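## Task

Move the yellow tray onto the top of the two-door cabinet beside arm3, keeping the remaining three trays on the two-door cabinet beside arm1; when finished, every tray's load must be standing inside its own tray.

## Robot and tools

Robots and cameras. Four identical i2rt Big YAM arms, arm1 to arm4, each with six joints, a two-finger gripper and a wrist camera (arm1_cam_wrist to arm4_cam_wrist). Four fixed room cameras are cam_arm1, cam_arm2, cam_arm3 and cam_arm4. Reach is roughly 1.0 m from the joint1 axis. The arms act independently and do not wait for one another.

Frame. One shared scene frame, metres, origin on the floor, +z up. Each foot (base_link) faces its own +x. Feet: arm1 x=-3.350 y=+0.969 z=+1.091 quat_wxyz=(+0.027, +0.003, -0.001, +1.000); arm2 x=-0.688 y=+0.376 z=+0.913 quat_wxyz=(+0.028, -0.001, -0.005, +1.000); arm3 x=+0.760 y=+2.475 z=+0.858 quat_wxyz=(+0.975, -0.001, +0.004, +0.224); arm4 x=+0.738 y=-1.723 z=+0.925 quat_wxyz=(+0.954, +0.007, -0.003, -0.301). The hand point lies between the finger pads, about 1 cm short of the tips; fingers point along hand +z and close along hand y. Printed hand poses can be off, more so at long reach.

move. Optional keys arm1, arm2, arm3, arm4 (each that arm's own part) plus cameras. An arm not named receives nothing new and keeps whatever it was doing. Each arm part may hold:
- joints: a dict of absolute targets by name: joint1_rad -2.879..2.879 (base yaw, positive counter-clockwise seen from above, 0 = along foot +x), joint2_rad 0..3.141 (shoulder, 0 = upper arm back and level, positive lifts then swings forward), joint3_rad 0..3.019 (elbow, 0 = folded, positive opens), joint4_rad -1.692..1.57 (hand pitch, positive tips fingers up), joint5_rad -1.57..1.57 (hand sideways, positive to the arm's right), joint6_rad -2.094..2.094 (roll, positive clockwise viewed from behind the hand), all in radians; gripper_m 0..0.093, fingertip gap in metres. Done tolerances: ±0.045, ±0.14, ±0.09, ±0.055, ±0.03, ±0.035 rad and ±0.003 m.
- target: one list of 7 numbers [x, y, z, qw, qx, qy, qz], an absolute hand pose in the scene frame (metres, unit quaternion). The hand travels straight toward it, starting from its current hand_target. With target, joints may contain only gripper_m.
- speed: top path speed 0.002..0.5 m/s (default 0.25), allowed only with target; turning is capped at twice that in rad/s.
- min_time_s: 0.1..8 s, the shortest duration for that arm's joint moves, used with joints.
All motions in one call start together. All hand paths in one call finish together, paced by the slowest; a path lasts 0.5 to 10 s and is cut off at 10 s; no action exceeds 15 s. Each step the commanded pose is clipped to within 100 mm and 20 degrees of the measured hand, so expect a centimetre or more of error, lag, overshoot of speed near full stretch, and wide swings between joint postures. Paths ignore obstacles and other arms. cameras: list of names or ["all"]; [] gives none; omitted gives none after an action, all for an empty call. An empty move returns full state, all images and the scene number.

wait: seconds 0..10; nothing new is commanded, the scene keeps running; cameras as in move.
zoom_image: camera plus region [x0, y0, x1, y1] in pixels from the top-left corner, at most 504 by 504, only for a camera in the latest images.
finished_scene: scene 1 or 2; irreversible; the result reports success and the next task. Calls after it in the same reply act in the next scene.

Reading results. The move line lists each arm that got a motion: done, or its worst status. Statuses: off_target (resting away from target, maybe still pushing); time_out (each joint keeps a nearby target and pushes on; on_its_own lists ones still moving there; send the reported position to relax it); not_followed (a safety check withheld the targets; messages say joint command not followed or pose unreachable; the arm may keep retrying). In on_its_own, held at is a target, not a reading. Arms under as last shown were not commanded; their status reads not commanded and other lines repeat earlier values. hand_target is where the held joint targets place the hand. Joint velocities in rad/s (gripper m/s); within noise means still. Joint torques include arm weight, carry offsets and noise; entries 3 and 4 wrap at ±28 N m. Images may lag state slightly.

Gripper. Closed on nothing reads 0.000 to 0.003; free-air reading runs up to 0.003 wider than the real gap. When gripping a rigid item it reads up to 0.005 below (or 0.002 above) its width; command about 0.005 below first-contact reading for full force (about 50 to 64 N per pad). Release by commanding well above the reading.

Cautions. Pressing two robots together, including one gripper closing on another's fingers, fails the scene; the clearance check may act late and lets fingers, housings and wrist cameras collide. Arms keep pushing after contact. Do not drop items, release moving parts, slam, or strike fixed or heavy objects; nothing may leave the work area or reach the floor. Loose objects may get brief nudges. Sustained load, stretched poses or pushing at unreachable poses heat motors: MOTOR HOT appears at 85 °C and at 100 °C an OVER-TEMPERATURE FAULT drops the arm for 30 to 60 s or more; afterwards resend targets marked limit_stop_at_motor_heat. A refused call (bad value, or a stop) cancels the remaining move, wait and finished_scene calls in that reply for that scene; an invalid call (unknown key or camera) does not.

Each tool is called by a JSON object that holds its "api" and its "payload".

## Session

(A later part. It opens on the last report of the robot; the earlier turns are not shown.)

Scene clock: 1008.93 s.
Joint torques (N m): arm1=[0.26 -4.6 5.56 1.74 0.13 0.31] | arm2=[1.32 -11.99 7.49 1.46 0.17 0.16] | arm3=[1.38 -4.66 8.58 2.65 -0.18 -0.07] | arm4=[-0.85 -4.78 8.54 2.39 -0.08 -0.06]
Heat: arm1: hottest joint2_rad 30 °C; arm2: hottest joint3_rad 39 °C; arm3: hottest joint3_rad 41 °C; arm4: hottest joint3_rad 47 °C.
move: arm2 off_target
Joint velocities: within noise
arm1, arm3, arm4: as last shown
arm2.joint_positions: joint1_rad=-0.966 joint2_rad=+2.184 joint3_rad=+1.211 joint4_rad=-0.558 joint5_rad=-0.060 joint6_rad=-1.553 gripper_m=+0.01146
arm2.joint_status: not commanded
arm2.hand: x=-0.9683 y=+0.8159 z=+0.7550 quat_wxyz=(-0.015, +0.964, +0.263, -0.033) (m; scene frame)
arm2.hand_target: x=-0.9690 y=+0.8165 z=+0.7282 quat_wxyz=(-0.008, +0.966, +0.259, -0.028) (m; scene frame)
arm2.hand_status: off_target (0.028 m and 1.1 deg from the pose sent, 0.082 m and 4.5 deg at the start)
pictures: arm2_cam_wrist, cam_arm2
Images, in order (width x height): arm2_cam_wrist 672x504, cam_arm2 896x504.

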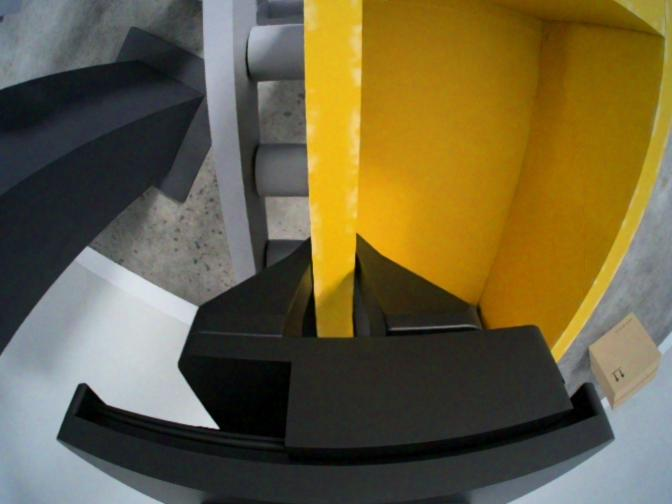

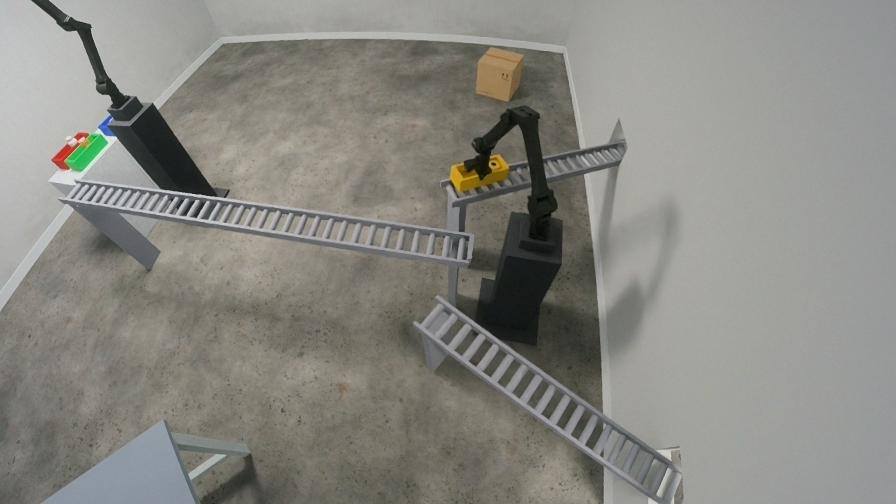

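{"api": "move", "payload": {"arm2": {"target": [-0.980, 0.826, 0.80, -0.0178, 0.9659, 0.2588, -0.0316], "speed": 0.15}, "cameras": []}}

{"api": "move", "payload": {"arm2": {"target": [-0.9665, 0.8105, 0.735, -0.0078, 0.9659, 0.2588, -0.0286], "speed": 0.1}, "cameras": ["arm2_cam_wrist", "cam_arm2"]}}

{"api": "zoom_image", "payload": {"camera": "cam_arm2", "region": [438, 150, 528, 220]}}

Scene clock: 1047.83 s.
Joint torques (N m): arm1=[0.15 -4.66 5.52 1.74 0.13 0.29] | arm2=[1.79 -22.71 6.99 -0.02 0.11 0.18] | arm3=[1.38 -4.66 8.62 2.63 -0.19 -0.08] | arm4=[-1.2 -4.84 8.58 2.35 -0.08 -0.06]
Heat: arm1: hottest joint2_rad 30 °C; arm2: hottest joint3_rad 37 °C; arm3: hottest joint3_rad 41 °C; arm4: hottest joint3_rad 47 °C.
move: arm2 off_target
Joint velocities: within noise
arm1, arm3, arm4: as last shown
arm2.joint_positions: joint1_rad=-0.966 joint2_rad=+2.165 joint3_rad=+1.222 joint4_rad=-0.650 joint5_rad=-0.060 joint6_rad=-1.550 gripper_m=+0.01146
arm2.joint_status: not commanded
arm2.hand: x=-0.9624 y=+0.8063 z=+0.7663 quat_wxyz=(+0.015, +0.965, +0.261, -0.024) (m; scene frame)
arm2.hand_target: x=-0.9795 y=+0.8252 z=+0.7997 quat_wxyz=(-0.018, +0.965, +0.259, -0.032) (m; scene frame)
arm2.hand_status: off_target (0.043 m and 3.8 deg from the pose sent, 0.048 m and 0.7 deg at the start)
pictures: none
No camera images: "cameras" was empty.

Scene clock: 1049.07 s.
Joint torques (N m): arm1=[0.26 -4.6 5.55 1.69 0.14 0.31] | arm2=[1.44 -13.16 5.5 1.11 0.16 0.15] | arm3=[1.32 -4.54 8.61 2.65 -0.19 -0.07] | arm4=[-1.14 -4.66 8.51 2.35 -0.08 -0.06]
Heat: arm1: hottest joint2_rad 30 °C; arm2: hottest joint3_rad 37 °C; arm3: hottest joint3_rad 41 °C; arm4: hottest joint3_rad 47 °C.
move: arm2 off_target
Joint velocities: within noise
arm1, arm3, arm4: as last shown
arm2.joint_positions: joint1_rad=-0.966 joint2_rad=+2.179 joint3_rad=+1.208 joint4_rad=-0.556 joint5_rad=-0.060 joint6_rad=-1.546 gripper_m=+0.01146
arm2.joint_status: not commanded
arm2.hand: x=-0.9683 y=+0.8159 z=+0.7566 quat_wxyz=(-0.016, +0.965, +0.260, -0.033) (m; scene frame)
arm2.hand_target: x=-0.9660 y=+0.8099 z=+0.7359 quat_wxyz=(-0.008, +0.966, +0.259, -0.029) (m; scene frame)
arm2.hand_status: off_target (0.022 m and 1.1 deg from the pose sent, 0.032 m and 2.7 deg at the start)
pictures: arm2_cam_wrist, cam_arm2
Images, in order (width x height): arm2_cam_wrist 672x504, cam_arm2 896x504.

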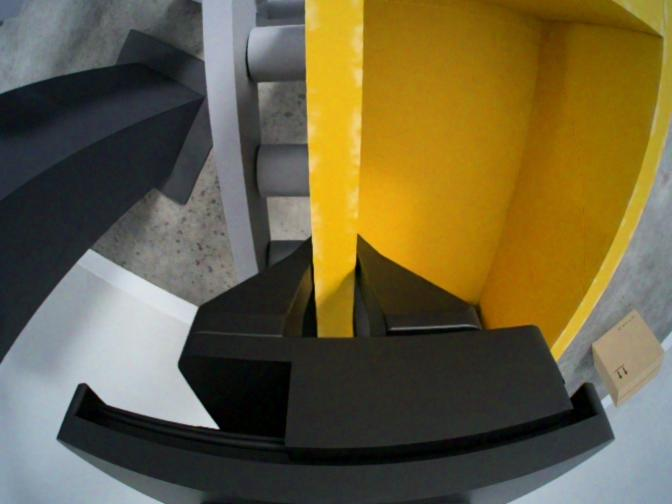

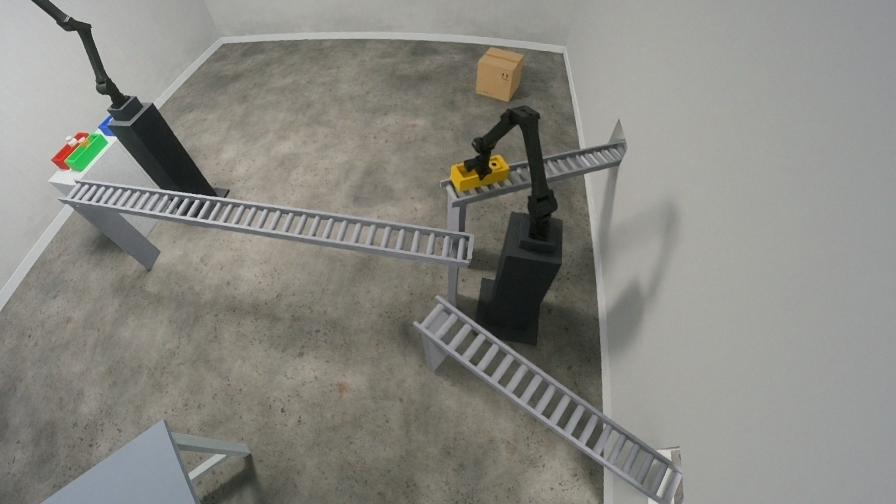

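Scaled by 5.600 from the camera's 896x504 image, which has a finer 1280x720 frame.

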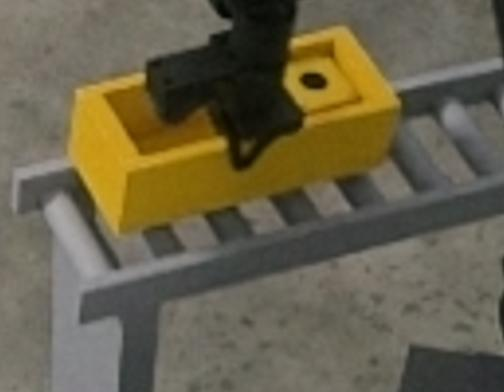

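{"api": "move", "payload": {"arm2": {"target": [-0.973, 0.816, 0.825, -0.0178, 0.9659, 0.2588, -0.0316], "speed": 0.15}, "cameras": []}}

{"api": "move", "payload": {"arm2": {"target": [-0.957, 0.800, 0.738, -0.0078, 0.9659, 0.2588, -0.0286], "speed": 0.1}, "cameras": ["arm2_cam_wrist", "cam_arm2"]}}

{"api": "zoom_image", "payload": {"camera": "cam_arm2", "region": [438, 150, 528, 220]}}

Scene clock: 1068.67 s.
Joint torques (N m): arm1=[0.32 -4.48 5.53 1.73 0.14 0.32] | arm2=[2.2 -21.77 7.05 -0.08 0.15 0.11] | arm3=[1.32 -4.54 8.61 2.65 -0.18 -0.08] | arm4=[-0.85 -4.95 8.59 2.36 -0.09 -0.05]
Heat: arm1: hottest joint2_rad 30 °C; arm2: hottest joint3_rad 37 °C; arm3: hottest joint3_rad 41 °C; arm4: hottest joint3_rad 47 °C.
move: arm2 off_target
Joint velocities: within noise
arm1.joint_positions: joint1_rad=+1.606 joint2_rad=+1.250 joint3_rad=+2.487 joint4_rad=-1.189 joint5_rad=+0.002 joint6_rad=-0.016 gripper_m=+0.04992
arm1.joint_status: not commanded
arm1.hand: x=-3.3513 y=+0.6278 z=+1.9750 quat_wxyz=(+0.501, +0.488, +0.488, -0.522) (m; scene frame)
arm1.hand_target: x=-3.3490 y=+0.6322 z=+1.9769 quat_wxyz=(+0.507, +0.489, +0.486, -0.517) (m; scene frame)
arm1.hand_status: not commanded
arm2.joint_positions: joint1_rad=-0.965 joint2_rad=+2.099 joint3_rad=+1.187 joint4_rad=-0.687 joint5_rad=-0.062 joint6_rad=-1.546 gripper_m=+0.01146
arm2.joint_status: not commanded
arm2.hand: x=-0.9576 y=+0.7962 z=+0.7905 quat_wxyz=(+0.018, +0.965, +0.260, -0.024) (m; scene frame)
arm2.hand_target: x=-0.9726 y=+0.8151 z=+0.8246 quat_wxyz=(-0.018, +0.965, +0.259, -0.032) (m; scene frame)
arm2.hand_status: off_target (0.043 m and 4.2 deg from the pose sent, 0.069 m and 0.3 deg at the start)
arm3.joint_positions: joint1_rad=-0.424 joint2_rad=+1.244 joint3_rad=+2.406 joint4_rad=-1.223 joint5_rad=+0.004 joint6_rad=+0.015 gripper_m=+0.09396
arm3.joint_status: not commanded
arm3.hand: x=+1.1307 y=+2.4871 z=+1.7019 quat_wxyz=(-0.682, +0.004, -0.731, -0.012) (m; scene frame)
arm3.hand_target: x=+1.1203 y=+2.4876 z=+1.7229 quat_wxyz=(-0.704, +0.011, -0.710, -0.009) (m; scene frame)
arm3.hand_status: not commanded
arm4.joint_positions: joint1_rad=-0.674 joint2_rad=+1.242 joint3_rad=+2.410 joint4_rad=-1.221 joint5_rad=+0.004 joint6_rad=+0.010 gripper_m=+0.09396
arm4.joint_status: not commanded
arm4.hand: x=+0.8305 y=-2.0793 z=+1.7709 quat_wxyz=(-0.552, -0.444, -0.577, +0.405) (m; scene frame)
arm4.hand_target: x=+0.8288 y=-2.0720 z=+1.7891 quat_wxyz=(-0.566, -0.429, -0.566, +0.418) (m; scene frame)
arm4.hand_status: not commanded
pictures: none
No camera images: "cameras" was empty.

Scene clock: 1070.13 s.
Joint torques (N m): arm1=[0.21 -4.48 5.5 1.74 0.14 0.31] | arm2=[1.38 -15.79 5.41 0.94 0.19 0.07] | arm3=[1.38 -4.66 8.62 2.61 -0.18 -0.08] | arm4=[-1.03 -5.19 8.57 2.3 -0.09 -0.07]
Heat: arm1: hottest joint2_rad 30 °C; arm2: hottest joint3_rad 37 °C; arm3: hottest joint3_rad 41 °C; arm4: hottest joint3_rad 47 °C.
move: arm2 done
Joint velocities: within noise
arm1, arm3, arm4: as last shown
arm2.joint_positions: joint1_rad=-0.966 joint2_rad=+2.187 joint3_rad=+1.152 joint4_rad=-0.532 joint5_rad=-0.062 joint6_rad=-1.545 gripper_m=+0.01146
arm2.joint_status: not commanded
arm2.hand: x=-0.9541 y=+0.7919 z=+0.7411 quat_wxyz=(+0.002, +0.965, +0.259, -0.029) (m; scene frame)
arm2.hand_target: x=-0.9570 y=+0.7998 z=+0.7381 quat_wxyz=(-0.008, +0.966, +0.259, -0.029) (m; scene frame)
arm2.hand_status: done (0.009 m and 1.2 deg from the pose sent, 0.053 m and 3.0 deg at the start)
pictures: arm2_cam_wrist, cam_arm2
Images, in order (width x height): arm2_cam_wrist 672x504, cam_arm2 896x504.

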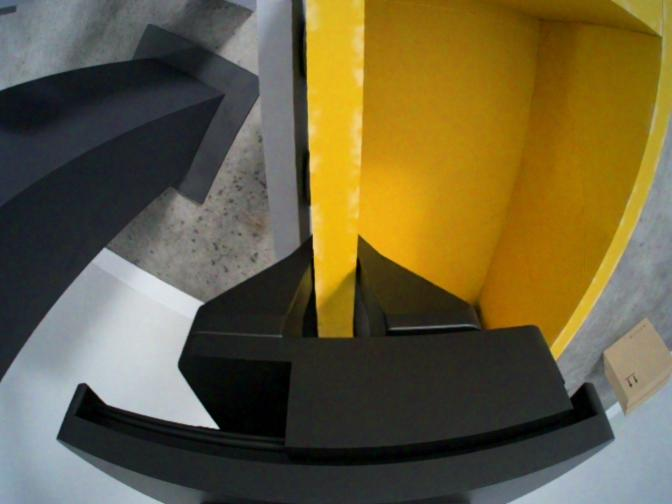

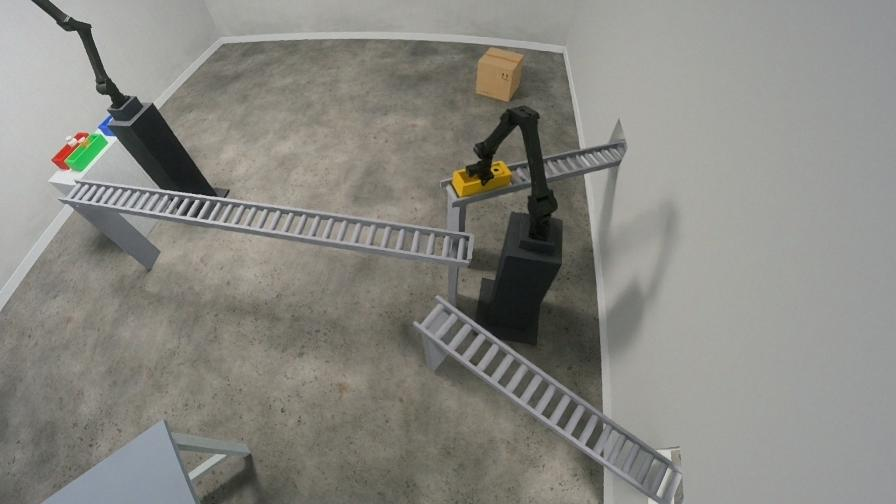

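Scaled by 5.600 from the camera's 896x504 image, which has a finer 1280x720 frame.

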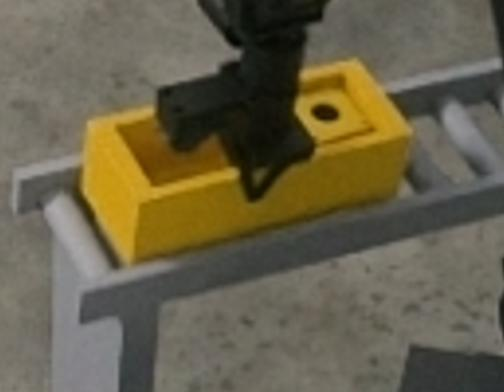

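{"api": "move", "payload": {"arm2": {"target": [-0.957, 0.800, 0.718, -0.0068, 0.9659, 0.2588, -0.0246], "speed": 0.1}, "cameras": ["arm2_cam_wrist", "cam_arm2"]}}

{"api": "zoom_image", "payload": {"camera": "cam_arm2", "region": [438, 150, 528, 220]}}

Scene clock: 1082.47 s.
Joint torques (N m): arm1=[0.38 -4.48 5.53 1.73 0.13 0.29] | arm2=[0.67 -12.75 6.42 1.16 0.33 0.14] | arm3=[1.44 -4.6 8.61 2.65 -0.18 -0.08] | arm4=[-0.85 -5.01 8.53 2.43 -0.11 -0.02]
Heat: arm1: hottest joint2_rad 30 °C; arm2: hottest joint3_rad 37 °C; arm3: hottest joint3_rad 41 °C; arm4: hottest joint3_rad 47 °C.
move: arm2 off_target
Joint velocities: within noise
arm1, arm3, arm4: as last shown
arm2.joint_positions: joint1_rad=-0.966 joint2_rad=+2.196 joint3_rad=+1.152 joint4_rad=-0.505 joint5_rad=-0.058 joint6_rad=-1.545 gripper_m=+0.01146
arm2.joint_status: not commanded
arm2.hand: x=-0.9554 y=+0.7957 z=+0.7368 quat_wxyz=(-0.007, +0.965, +0.259, -0.029) (m; scene frame)
arm2.hand_target: x=-0.9567 y=+0.7993 z=+0.7188 quat_wxyz=(-0.007, +0.966, +0.259, -0.025) (m; scene frame)
arm2.hand_status: off_target (0.019 m and 0.5 deg from the pose sent, 0.025 m and 1.1 deg at the start)
pictures: arm2_cam_wrist, cam_arm2
Images, in order (width x height): arm2_cam_wrist 672x504, cam_arm2 896x504.

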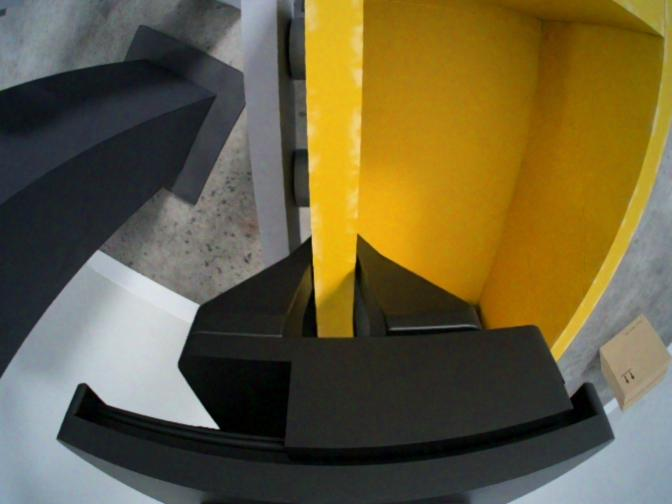

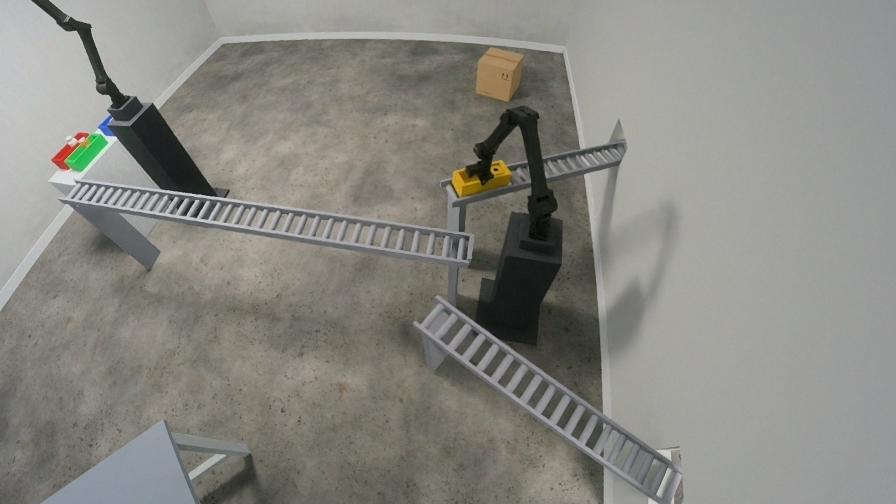

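Scaled by 5.600 from the camera's 896x504 image, which has a finer 1280x720 frame.

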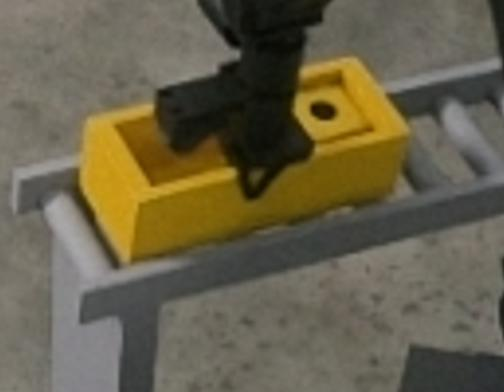

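{"api": "move", "payload": {"arm2": {"target": [-0.957, 0.799, 0.93, -0.0068, 0.9659, 0.2588, -0.0246], "speed": 0.4, "joints": {"gripper_m": 0.05}}, "cameras": ["arm2_cam_wrist", "cam_arm2", "cam_arm3"]}}

Scene clock: 1094.17 s.
Joint torques (N m): arm1=[0.32 -4.72 5.49 1.81 0.14 0.32] | arm2=[1.38 -14.92 8.98 -0.28 0.18 0.07] | arm3=[1.44 -4.54 8.61 2.63 -0.19 -0.08] | arm4=[-1.08 -4.95 8.57 2.36 -0.11 -0.06]
Heat: arm1: hottest joint2_rad 30 °C; arm2: hottest joint3_rad 37 °C; arm3: hottest joint3_rad 41 °C; arm4: hottest joint3_rad 47 °C.
move: arm2 off_target
Joint velocities: within noise
arm1, arm3, arm4: as last shown
arm2.joint_positions: joint1_rad=-0.966 joint2_rad=+1.826 joint3_rad=+1.184 joint4_rad=-0.929 joint5_rad=-0.053 joint6_rad=-1.545 gripper_m=+0.04989
arm2.joint_status: all done
arm2.hand: x=-0.9513 y=+0.7885 z=+0.9202 quat_wxyz=(+0.003, +0.966, +0.259, -0.024) (m; scene frame)
arm2.hand_target: x=-0.9568 y=+0.7988 z=+0.9302 quat_wxyz=(-0.007, +0.966, +0.259, -0.025) (m; scene frame)
arm2.hand_status: off_target (0.015 m and 1.1 deg from the pose sent, 0.193 m and 0.5 deg at the start; pose on its path clipped on 6 of 46 steps)
pictures: arm2_cam_wrist, cam_arm2, cam_arm3
Images, in order (width x height): arm2_cam_wrist 672x504, cam_arm2 896x504, cam_arm3 896x504.

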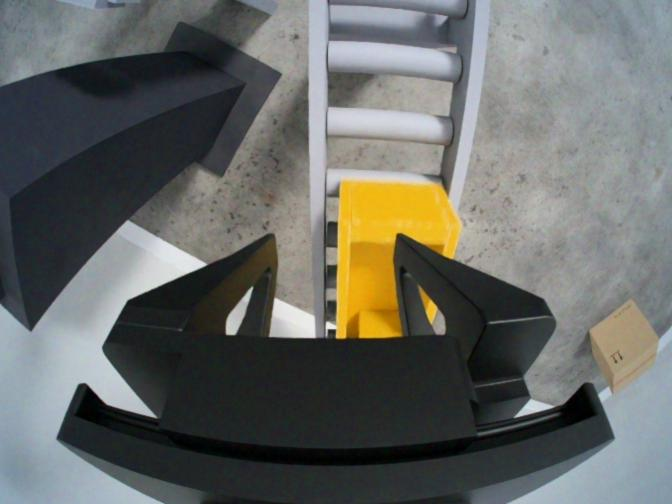

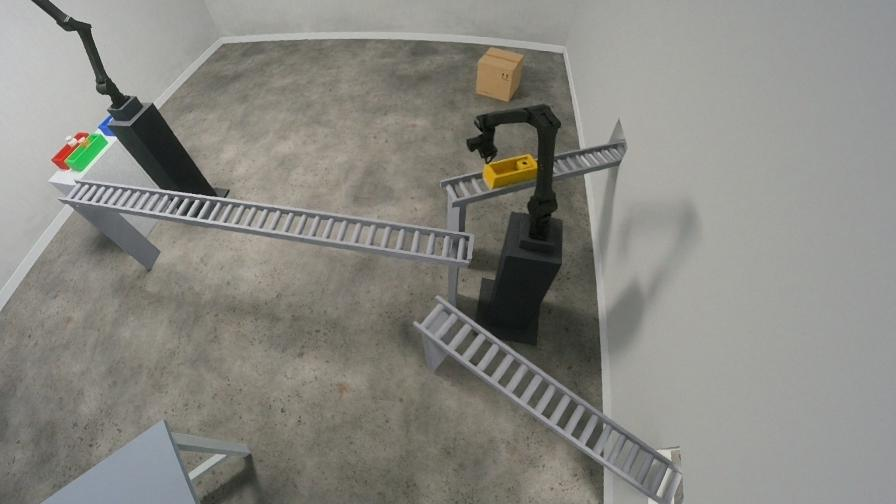

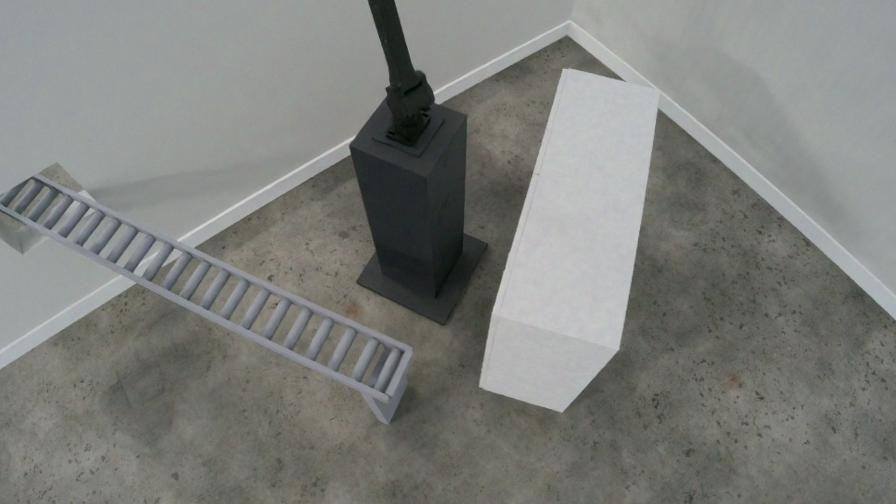

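{"api": "move", "payload": {"arm2": {"joints": {"joint2_rad": 1.25, "joint3_rad": 2.5, "joint4_rad": -1.2, "joint5_rad": 0, "joint6_rad": 0}, "min_time_s": 4}, "arm3": {"joints": {"joint1_rad": -1.409, "joint2_rad": 1.9, "joint3_rad": 1.35, "joint4_rad": -1.02, "joint5_rad": 0, "joint6_rad": 1.656}, "min_time_s": 4}, "cameras": ["arm3_cam_wrist", "cam_arm3"]}}

{"api": "zoom_image", "payload": {"camera": "cam_arm3", "region": [180, 120, 684, 420]}}

Scene clock: 1143.10 s.
Joint torques (N m): arm1=[0.38 -4.48 5.5 1.72 0.14 0.32] | arm2=[0.73 -2.78 6.06 1.44 0.28 0.17] | arm3=[1.32 -18.14 6.34 0.4 -0.04 0.28] | arm4=[-0.91 -4.84 8.47 2.47 -0.1 -0.04]
Heat: arm1: hottest joint2_rad 30 °C; arm2: hottest joint3_rad 38 °C; arm3: hottest joint3_rad 41 °C; arm4: hottest joint3_rad 47 °C.
move: arm2 done; arm3 done
Joint velocities: within noise
arm1, arm4: as last shown
arm2.joint_positions: joint1_rad=-0.966 joint2_rad=+1.243 joint3_rad=+2.483 joint4_rad=-1.190 joint5_rad=-0.004 joint6_rad=-0.015 gripper_m=+0.04990
arm2.joint_status: all done
arm2.hand: x=-0.8651 y=+0.6542 z=+1.8003 quat_wxyz=(-0.361, +0.603, -0.328, -0.631) (m; scene frame)
arm2.hand_target: x=-0.8641 y=+0.6541 z=+1.8017 quat_wxyz=(-0.357, +0.600, -0.334, -0.633) (m; scene frame)
arm2.hand_status: not commanded
arm3.joint_positions: joint1_rad=-1.408 joint2_rad=+1.905 joint3_rad=+1.354 joint4_rad=-1.031 joint5_rad=+0.003 joint6_rad=+1.640 gripper_m=+0.09397
arm3.joint_status: all done
arm3.hand: x=+1.0672 y=+2.0397 z=+0.8757 quat_wxyz=(+0.004, -0.963, -0.269, +0.008) (m; scene frame)
arm3.hand_target: x=+1.0680 y=+2.0382 z=+0.8769 quat_wxyz=(-0.001, -0.965, -0.261, +0.004) (m; scene frame)
arm3.hand_status: not commanded
pictures: arm3_cam_wrist, cam_arm3
Images, in order (width x height): arm3_cam_wrist 672x504, cam_arm3 896x504.

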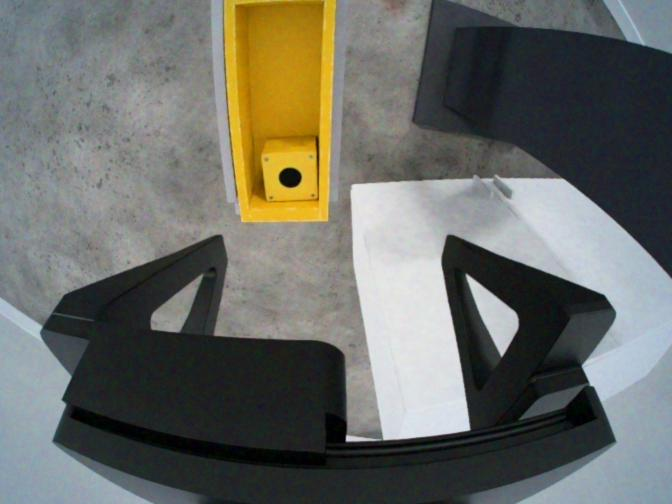

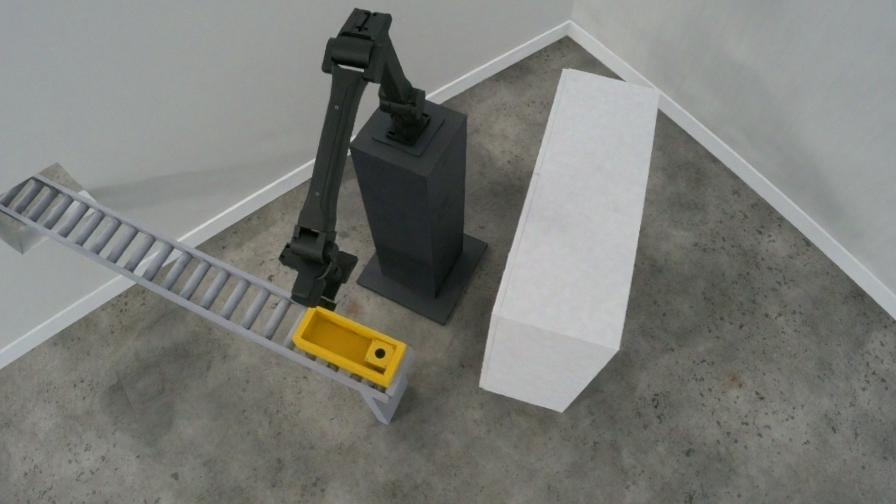

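Scaled by 1.000.

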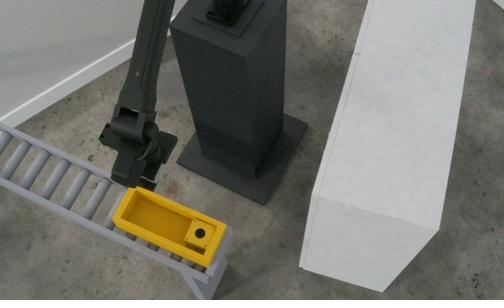

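{"api": "move", "payload": {"arm3": {"target": [1.0638, 2.0262, 0.577, 0, 0.9686, 0.2487, 0], "speed": 0.18}, "cameras": ["arm3_cam_wrist", "cam_arm3"]}}

Scene clock: 1183.07 s.
Joint torques (N m): arm1=[0.5 -4.42 5.48 1.74 0.13 0.31] | arm2=[1.2 -2.61 6.13 1.4 0.2 0.2] | arm3=[0.21 -19.55 5.56 0.34 -0.1 0.3] | arm4=[-1.14 -4.89 8.65 2.4 -0.1 -0.06]
Heat: arm1: hottest joint2_rad 30 °C; arm2: hottest joint3_rad 37 °C; arm3: hottest joint3_rad 40 °C; arm4: hottest joint3_rad 47 °C.
move: arm3 off_target
Joint velocities: within noise
arm1, arm2, arm4: as last shown
arm3.joint_positions: joint1_rad=-1.416 joint2_rad=+2.490 joint3_rad=+1.372 joint4_rad=-0.492 joint5_rad=-0.004 joint6_rad=+1.649 gripper_m=+0.09397
arm3.joint_status: not commanded
arm3.hand: x=+1.0560 y=+2.0458 z=+0.5726 quat_wxyz=(+0.018, -0.965, -0.261, +0.009) (m; scene frame)
arm3.hand_target: x=+1.0634 y=+2.0264 z=+0.5776 quat_wxyz=(+0.000, -0.969, -0.249, +0.000) (m; scene frame)
arm3.hand_status: off_target (0.022 m and 2.8 deg from the pose sent, 0.299 m and 2.7 deg at the start)
pictures: arm3_cam_wrist, cam_arm3
Images, in order (width x height): arm3_cam_wrist 672x504, cam_arm3 896x504.

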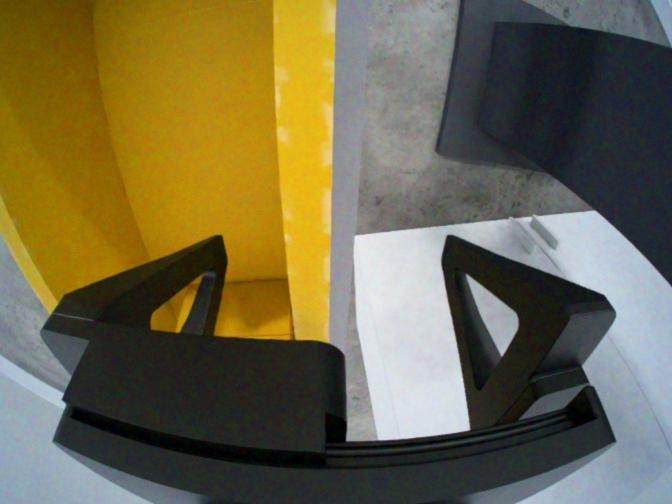

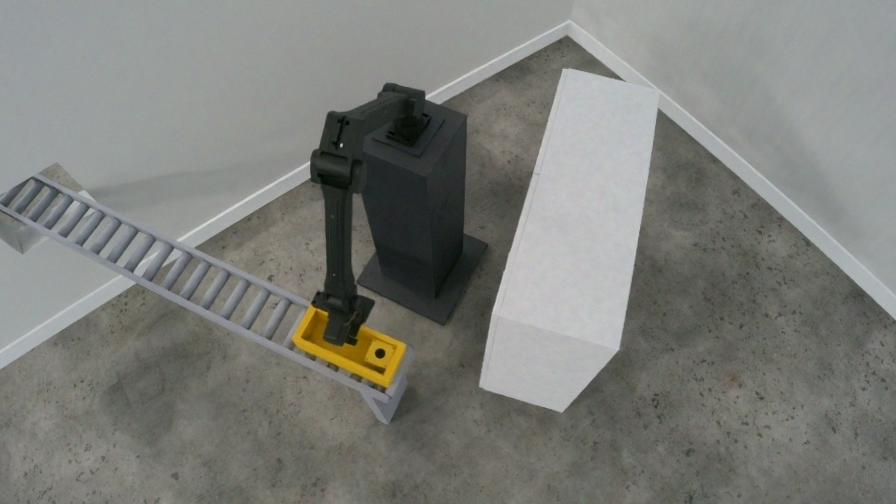

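{"api": "move", "payload": {"arm3": {"target": [1.0678, 2.0193, 0.645, 0, 0.9686, 0.2487, 0], "speed": 0.18}, "cameras": []}}

{"api": "move", "payload": {"arm3": {"target": [1.0678, 2.0193, 0.567, 0, 0.9686, 0.2487, 0], "speed": 0.15}, "cameras": ["arm3_cam_wrist"]}}

Scene clock: 1201.13 s.
Joint torques (N m): arm1=[0.32 -4.54 5.48 1.76 0.13 0.31] | arm2=[0.79 -2.78 6.17 1.35 0.25 0.22] | arm3=[0.32 -20.72 4.14 -0.4 -0.09 0.27] | arm4=[-1.2 -4.89 8.53 2.4 -0.1 -0.05]
Heat: arm1: hottest joint2_rad 30 °C; arm2: hottest joint3_rad 37 °C; arm3: hottest joint3_rad 39 °C; arm4: hottest joint3_rad 47 °C.
move: arm3 done
Joint velocities: within noise
arm1, arm2, arm4: as last shown
arm3.joint_positions: joint1_rad=-1.418 joint2_rad=+2.361 joint3_rad=+1.372 joint4_rad=-0.581 joint5_rad=-0.004 joint6_rad=+1.649 gripper_m=+0.09397
arm3.joint_status: not commanded
arm3.hand: x=+1.0713 y=+2.0232 z=+0.6393 quat_wxyz=(-0.001, -0.965, -0.261, +0.002) (m; scene frame)
arm3.hand_target: x=+1.0678 y=+2.0193 z=+0.6449 quat_wxyz=(+0.000, -0.969, -0.249, +0.000) (m; scene frame)
arm3.hand_status: done (0.008 m and 1.4 deg from the pose sent, 0.078 m and 2.8 deg at the start)
pictures: none
No camera images: "cameras" was empty.

Scene clock: 1202.53 s.
Joint torques (N m): arm1=[0.09 -4.66 5.5 1.76 0.14 0.31] | arm2=[2.2 -1.32 6.12 1.42 0.25 0.23] | arm3=[0.26 -20.54 5.46 0.32 -0.09 0.28] | arm4=[-0.67 -5.07 8.51 2.33 -0.09 -0.06]
Heat: arm1: hottest joint2_rad 30 °C; arm2: hottest joint3_rad 37 °C; arm3: hottest joint3_rad 39 °C; arm4: hottest joint3_rad 47 °C.
move: arm3 off_target
Joint velocities: within noise
arm1, arm2, arm4: as last shown
arm3.joint_positions: joint1_rad=-1.418 joint2_rad=+2.529 joint3_rad=+1.413 joint4_rad=-0.498 joint5_rad=-0.004 joint6_rad=+1.649 gripper_m=+0.09397
arm3.joint_status: not commanded
arm3.hand: x=+1.0586 y=+2.0403 z=+0.5593 quat_wxyz=(+0.020, -0.965, -0.260, +0.010) (m; scene frame)
arm3.hand_target: x=+1.0674 y=+2.0195 z=+0.5677 quat_wxyz=(+0.000, -0.969, -0.249, +0.000) (m; scene frame)
arm3.hand_status: off_target (0.024 m and 2.9 deg from the pose sent, 0.072 m and 1.4 deg at the start)
pictures: arm3_cam_wrist
Images, in order (width x height): arm3_cam_wrist 672x504.

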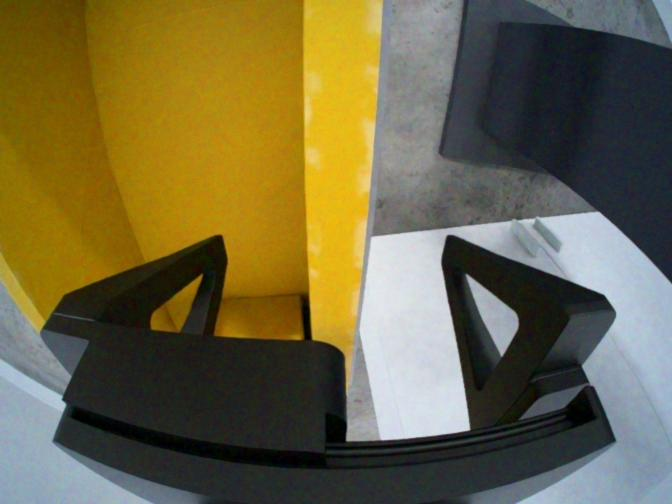

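{"api": "move", "payload": {"arm3": {"joints": {"gripper_m": 0.004}}, "cameras": []}}

{"api": "move", "payload": {"arm3": {"target": [1.0678, 2.0193, 0.96, 0, 0.9686, 0.2487, 0], "speed": 0.22}, "cameras": ["arm3_cam_wrist", "cam_arm3"]}}

Scene clock: 1215.97 s.
Joint torques (N m): arm1=[0.32 -4.48 5.53 1.76 0.14 0.3] | arm2=[0.85 -2.9 5.93 1.4 0.23 0.23] | arm3=[0.44 -19.84 5.04 0.28 -0.04 0.23] | arm4=[-0.79 -5.3 8.49 2.3 -0.09 -0.06]
Heat: arm1: hottest joint2_rad 30 °C; arm2: hottest joint3_rad 36 °C; arm3: hottest joint3_rad 39 °C; arm4: hottest joint3_rad 47 °C.
move: arm3 off_target
Joint velocities: within noise
arm1.joint_positions: joint1_rad=+1.606 joint2_rad=+1.250 joint3_rad=+2.487 joint4_rad=-1.189 joint5_rad=+0.002 joint6_rad=-0.016 gripper_m=+0.04992
arm1.joint_status: not commanded
arm1.hand: x=-3.3513 y=+0.6278 z=+1.9750 quat_wxyz=(+0.501, +0.488, +0.488, -0.522) (m; scene frame)
arm1.hand_target: x=-3.3490 y=+0.6322 z=+1.9769 quat_wxyz=(+0.507, +0.489, +0.486, -0.517) (m; scene frame)
arm1.hand_status: not commanded
arm2: as last shown
arm3.joint_positions: joint1_rad=-1.419 joint2_rad=+2.520 joint3_rad=+1.420 joint4_rad=-0.496 joint5_rad=-0.005 joint6_rad=+1.653 gripper_m=+0.01238
arm3.joint_status: gripper_m off_target (ended at +0.01240, target +0.00400)
arm3.hand: x=+1.0631 y=+2.0333 z=+0.5649 quat_wxyz=(+0.012, -0.966, -0.258, +0.006) (m; scene frame)
arm3.hand_target: x=+1.0674 y=+2.0196 z=+0.5676 quat_wxyz=(+0.000, -0.969, -0.249, +0.000) (m; scene frame)
arm3.hand_status: not commanded
arm4.joint_positions: joint1_rad=-0.674 joint2_rad=+1.242 joint3_rad=+2.410 joint4_rad=-1.221 joint5_rad=+0.004 joint6_rad=+0.010 gripper_m=+0.09396
arm4.joint_status: not commanded
arm4.hand: x=+0.8305 y=-2.0793 z=+1.7709 quat_wxyz=(-0.552, -0.444, -0.577, +0.405) (m; scene frame)
arm4.hand_target: x=+0.8288 y=-2.0720 z=+1.7891 quat_wxyz=(-0.566, -0.429, -0.566, +0.418) (m; scene frame)
arm4.hand_status: not commanded
pictures: none
No camera images: "cameras" was empty.

Scene clock: 1218.77 s.
Joint torques (N m): arm1=[0.21 -4.25 5.59 1.78 0.13 0.31] | arm2=[0.97 -1.2 6.05 1.22 0.3 0.21] | arm3=[0.21 -21.66 13.55 -0.49 -0.1 0.12] | arm4=[-0.97 -4.95 8.64 2.36 -0.09 -0.05]
Heat: arm1: hottest joint2_rad 30 °C; arm2: hottest joint3_rad 36 °C; arm3: hottest joint3_rad 39 °C; arm4: hottest joint3_rad 47 °C.
move: arm3 off_target
Joint velocities: within noise
arm1, arm2, arm4: as last shown
arm3.joint_positions: joint1_rad=-1.422 joint2_rad=+1.880 joint3_rad=+1.408 joint4_rad=-1.219 joint5_rad=-0.003 joint6_rad=+1.658 gripper_m=+0.01233
arm3.joint_status: not commanded
arm3.hand: x=+1.0505 y=+2.0531 z=+0.9086 quat_wxyz=(+0.056, -0.965, -0.253, +0.023) (m; scene frame)
arm3.hand_target: x=+1.0653 y=+2.0229 z=+0.9608 quat_wxyz=(+0.000, -0.969, -0.249, +0.000) (m; scene frame)
arm3.hand_status: off_target (0.064 m and 7.0 deg from the pose sent, 0.395 m and 1.9 deg at the start; pose on its path clipped on 9 of 84 steps)
pictures: arm3_cam_wrist, cam_arm3
Images, in order (width x height): arm3_cam_wrist 672x504, cam_arm3 896x504.

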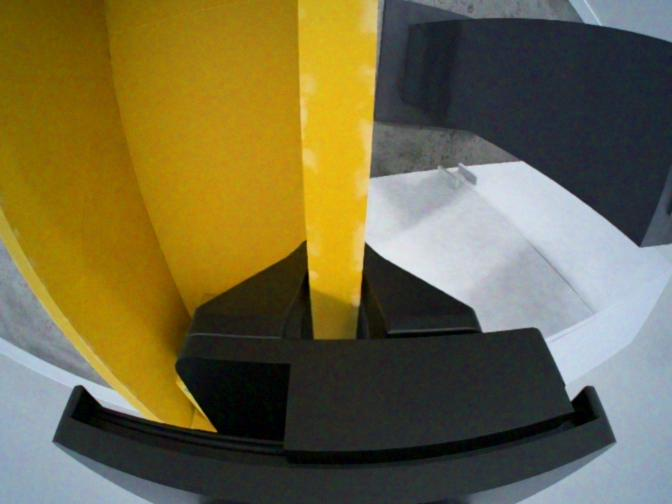

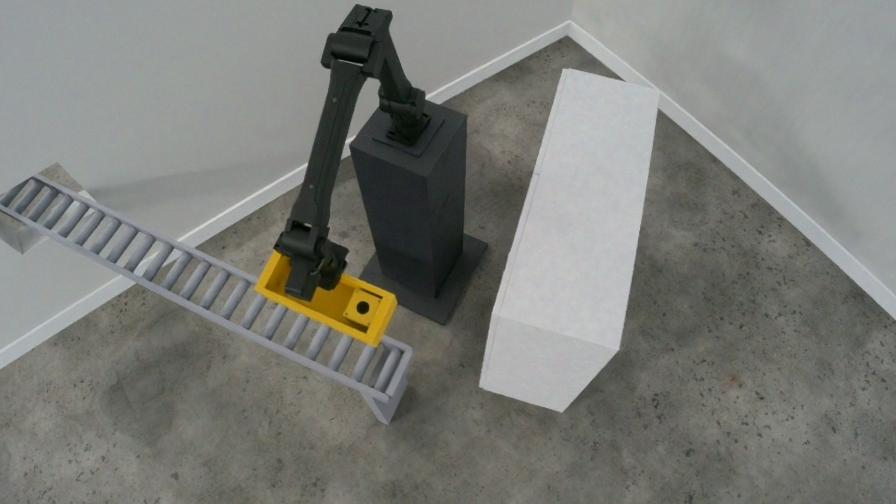

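{"api": "move", "payload": {"arm3": {"joints": {"joint1_rad": -0.1, "joint6_rad": 1.531}, "min_time_s": 4.3}, "cameras": ["arm3_cam_wrist", "cam_arm3"]}}

{"api": "zoom_image", "payload": {"camera": "cam_arm3", "region": [400, 40, 700, 380]}}

Scene clock: 1257.83 s.
Joint torques (N m): arm1=[0.5 -4.54 5.55 1.77 0.12 0.3] | arm2=[1.73 -2.08 6.01 1.22 0.31 0.19] | arm3=[1.32 -21.77 13.49 -0.58 -0.17 -0.1] | arm4=[-1.08 -4.84 8.54 2.37 -0.11 -0.05]
Heat: arm1: hottest joint2_rad 30 °C; arm2: hottest joint3_rad 36 °C; arm3: hottest joint3_rad 43 °C; arm4: hottest joint3_rad 47 °C.
move: arm3 done
Joint velocities: within noise
arm1, arm2, arm4: as last shown
arm3.joint_positions: joint1_rad=-0.098 joint2_rad=+1.880 joint3_rad=+1.408 joint4_rad=-1.219 joint5_rad=-0.001 joint6_rad=+1.551 gripper_m=+0.01233
arm3.joint_status: all done
arm3.hand: x=+1.2413 y=+2.6525 z=+0.9051 quat_wxyz=(+0.037, -0.562, -0.824, +0.052) (m; scene frame)
arm3.hand_target: x=+1.2728 y=+2.6642 z=+0.9571 quat_wxyz=(+0.005, -0.556, -0.831, +0.001) (m; scene frame)
arm3.hand_status: not commanded
pictures: arm3_cam_wrist, cam_arm3
Images, in order (width x height): arm3_cam_wrist 672x504, cam_arm3 896x504.

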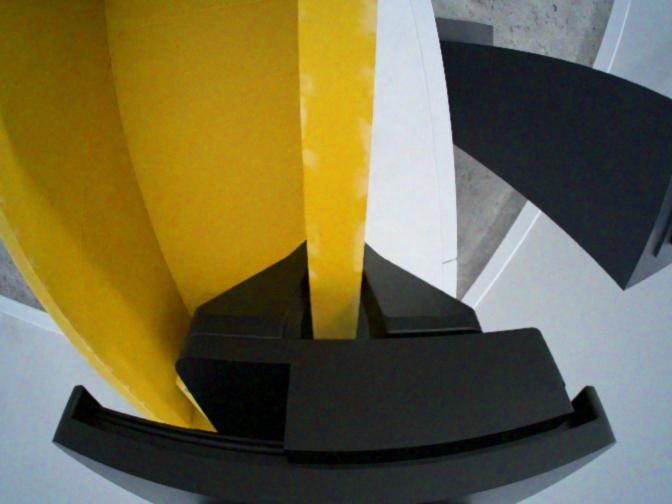

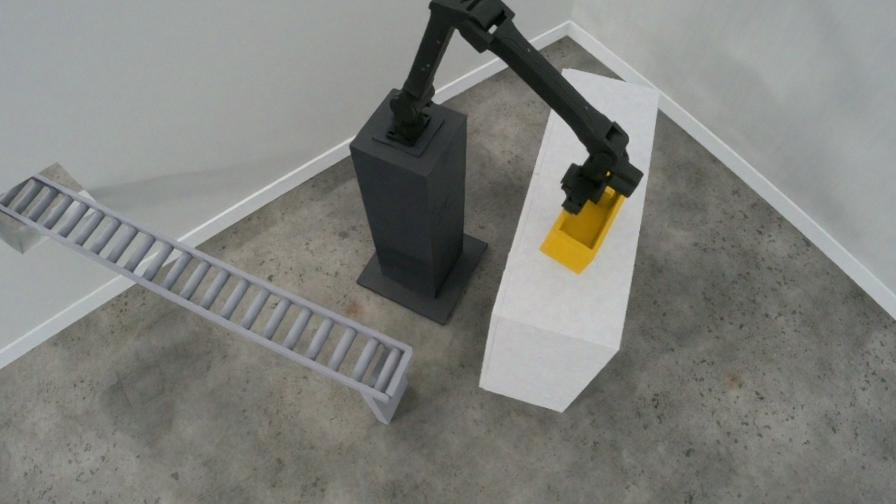

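Scaled by 1.482 from the camera's 896x504 image, which has a finer 1280x720 frame.

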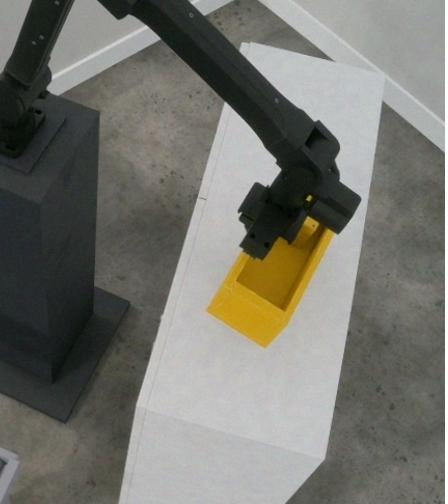

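{"api": "move", "payload": {"arm3": {"target": [1.262, 2.661, 0.873, 0.0201, 0.4633, 0.8862, 0.0222], "speed": 0.15}, "cameras": ["arm3_cam_wrist", "cam_arm3"]}}

{"api": "zoom_image", "payload": {"camera": "cam_arm3", "region": [470, 60, 670, 360]}}

Scene clock: 1306.67 s.
Joint torques (N m): arm1=[0.44 -4.37 5.53 1.72 0.14 0.29] | arm2=[0.5 -1.67 6.16 1.36 0.29 0.19] | arm3=[1.61 -20.37 7.12 0.62 -0.21 -0.09] | arm4=[-0.97 -4.95 8.54 2.35 -0.09 -0.07]
Heat: arm1: hottest joint2_rad 30 °C; arm2: hottest joint3_rad 36 °C; arm3: hottest joint3_rad 46 °C; arm4: hottest joint3_rad 47 °C.
move: arm3 off_target
Joint velocities: within noise
arm1, arm2, arm4: as last shown
arm3.joint_positions: joint1_rad=-0.098 joint2_rad=+1.901 joint3_rad=+1.282 joint4_rad=-0.945 joint5_rad=+0.008 joint6_rad=+1.337 gripper_m=+0.01232
arm3.joint_status: not commanded
arm3.hand: x=+1.2505 y=+2.6542 z=+0.8516 quat_wxyz=(-0.003, -0.472, -0.882, +0.003) (m; scene frame)
arm3.hand_target: x=+1.2616 y=+2.6607 z=+0.8730 quat_wxyz=(-0.020, -0.463, -0.886, -0.022) (m; scene frame)
arm3.hand_status: off_target (0.025 m and 3.7 deg from the pose sent, 0.039 m and 17.2 deg at the start)
pictures: arm3_cam_wrist, cam_arm3
Images, in order (width x height): arm3_cam_wrist 672x504, cam_arm3 896x504.

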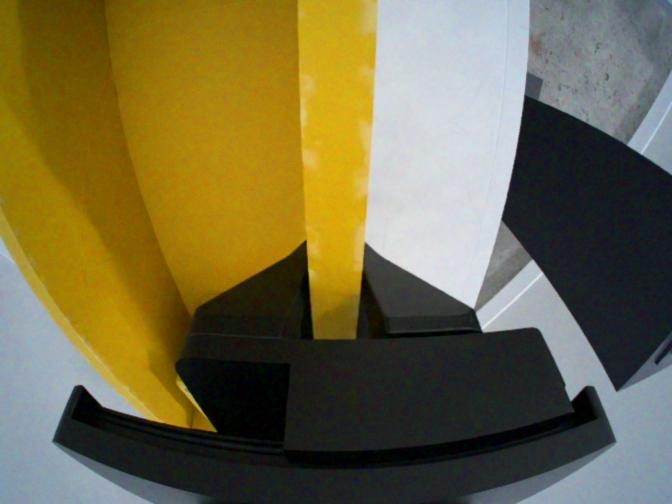

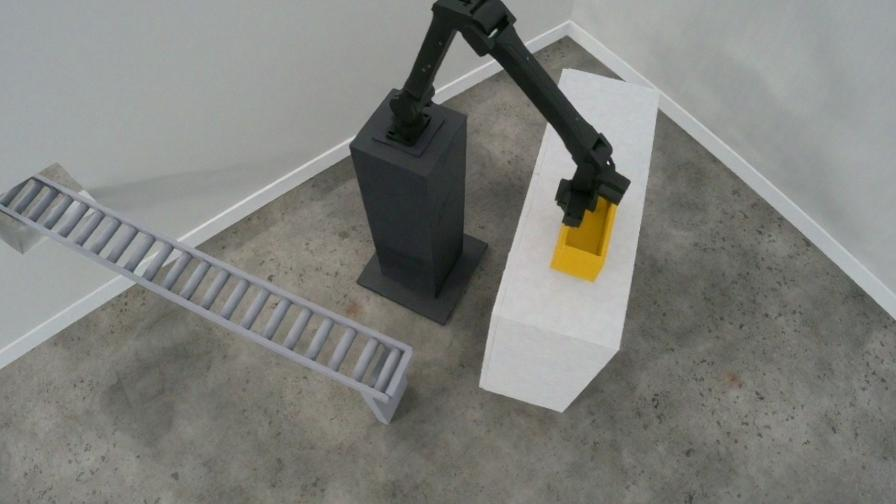

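Scaled by 1.680 from the camera's 896x504 image, which has a finer 1280x720 frame.

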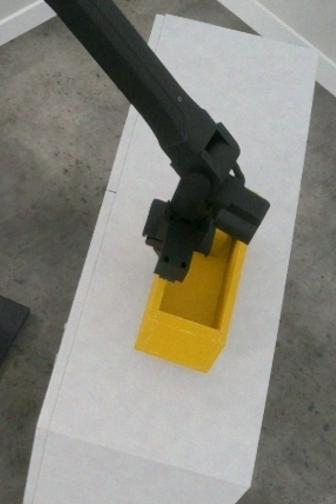

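{"api": "move", "payload": {"arm3": {"target": [1.258, 2.659, 0.838, 0.0201, 0.4633, 0.8862, 0.0222], "speed": 0.1}, "cameras": ["cam_arm3"]}}

{"api": "zoom_image", "payload": {"camera": "cam_arm3", "region": [520, 160, 660, 300]}}

Scene clock: 1319.90 s.
Joint torques (N m): arm1=[0.38 -4.66 5.5 1.72 0.14 0.31] | arm2=[1.26 -2.43 6.06 1.59 0.19 0.23] | arm3=[1.49 -18.14 5.91 0.77 0.01 0.05] | arm4=[-0.79 -5.01 8.57 2.35 -0.1 -0.07]
Heat: arm1: hottest joint2_rad 30 °C; arm2: hottest joint3_rad 36 °C; arm3: hottest joint3_rad 46 °C; arm4: hottest joint3_rad 47 °C.
move: arm3 done
Joint velocities: arm1=[0.005 -0.005 0.012 0.002 -0.022 -0.154 0] | arm2=[within noise] | arm3=[within noise] | arm4=[within noise]
arm1, arm4: as last shown
arm2.joint_positions: joint1_rad=-0.966 joint2_rad=+1.243 joint3_rad=+2.483 joint4_rad=-1.190 joint5_rad=-0.004 joint6_rad=-0.015 gripper_m=+0.04990
arm2.joint_status: not commanded
arm2.hand: x=-0.8651 y=+0.6542 z=+1.8003 quat_wxyz=(-0.361, +0.603, -0.328, -0.631) (m; scene frame)
arm2.hand_target: x=-0.8641 y=+0.6541 z=+1.8017 quat_wxyz=(-0.357, +0.600, -0.334, -0.633) (m; scene frame)
arm2.hand_status: not commanded
arm3.joint_positions: joint1_rad=-0.098 joint2_rad=+1.917 joint3_rad=+1.254 joint4_rad=-0.861 joint5_rad=+0.002 joint6_rad=+1.325 gripper_m=+0.01232
arm3.joint_status: not commanded
arm3.hand: x=+1.2546 y=+2.6568 z=+0.8347 quat_wxyz=(-0.013, -0.467, -0.884, -0.013) (m; scene frame)
arm3.hand_target: x=+1.2579 y=+2.6591 z=+0.8380 quat_wxyz=(-0.020, -0.463, -0.886, -0.022) (m; scene frame)
arm3.hand_status: done (0.005 m and 1.3 deg from the pose sent, 0.016 m and 3.7 deg at the start)
pictures: cam_arm3
Images, in order (width x height): cam_arm3 896x504.

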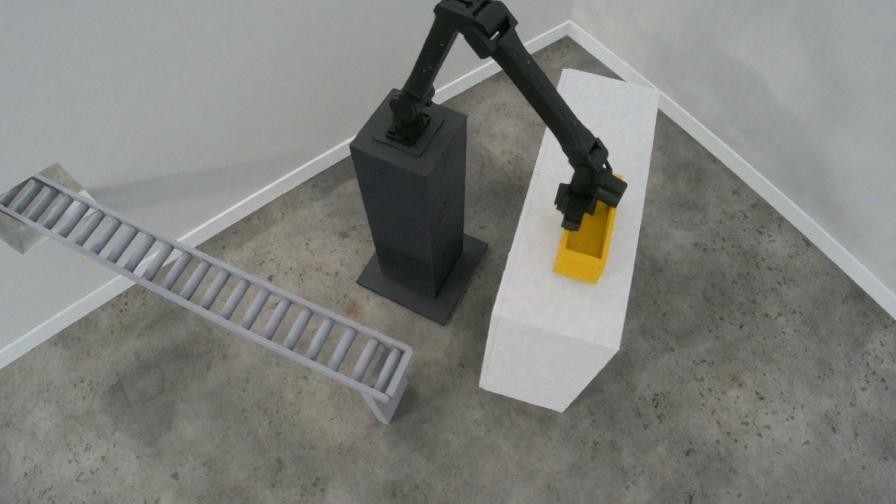

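Scaled by 3.600 from the camera's 896x504 image, which has a finer 1280x720 frame.

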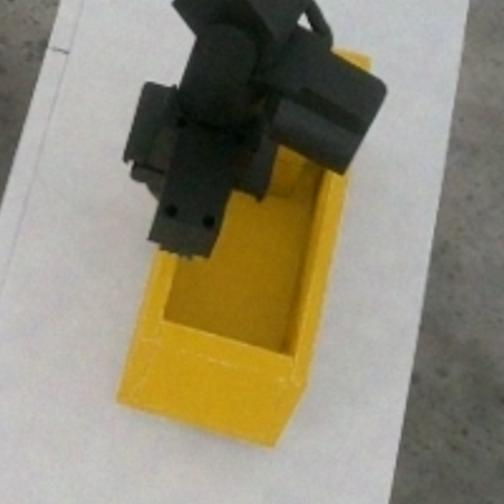

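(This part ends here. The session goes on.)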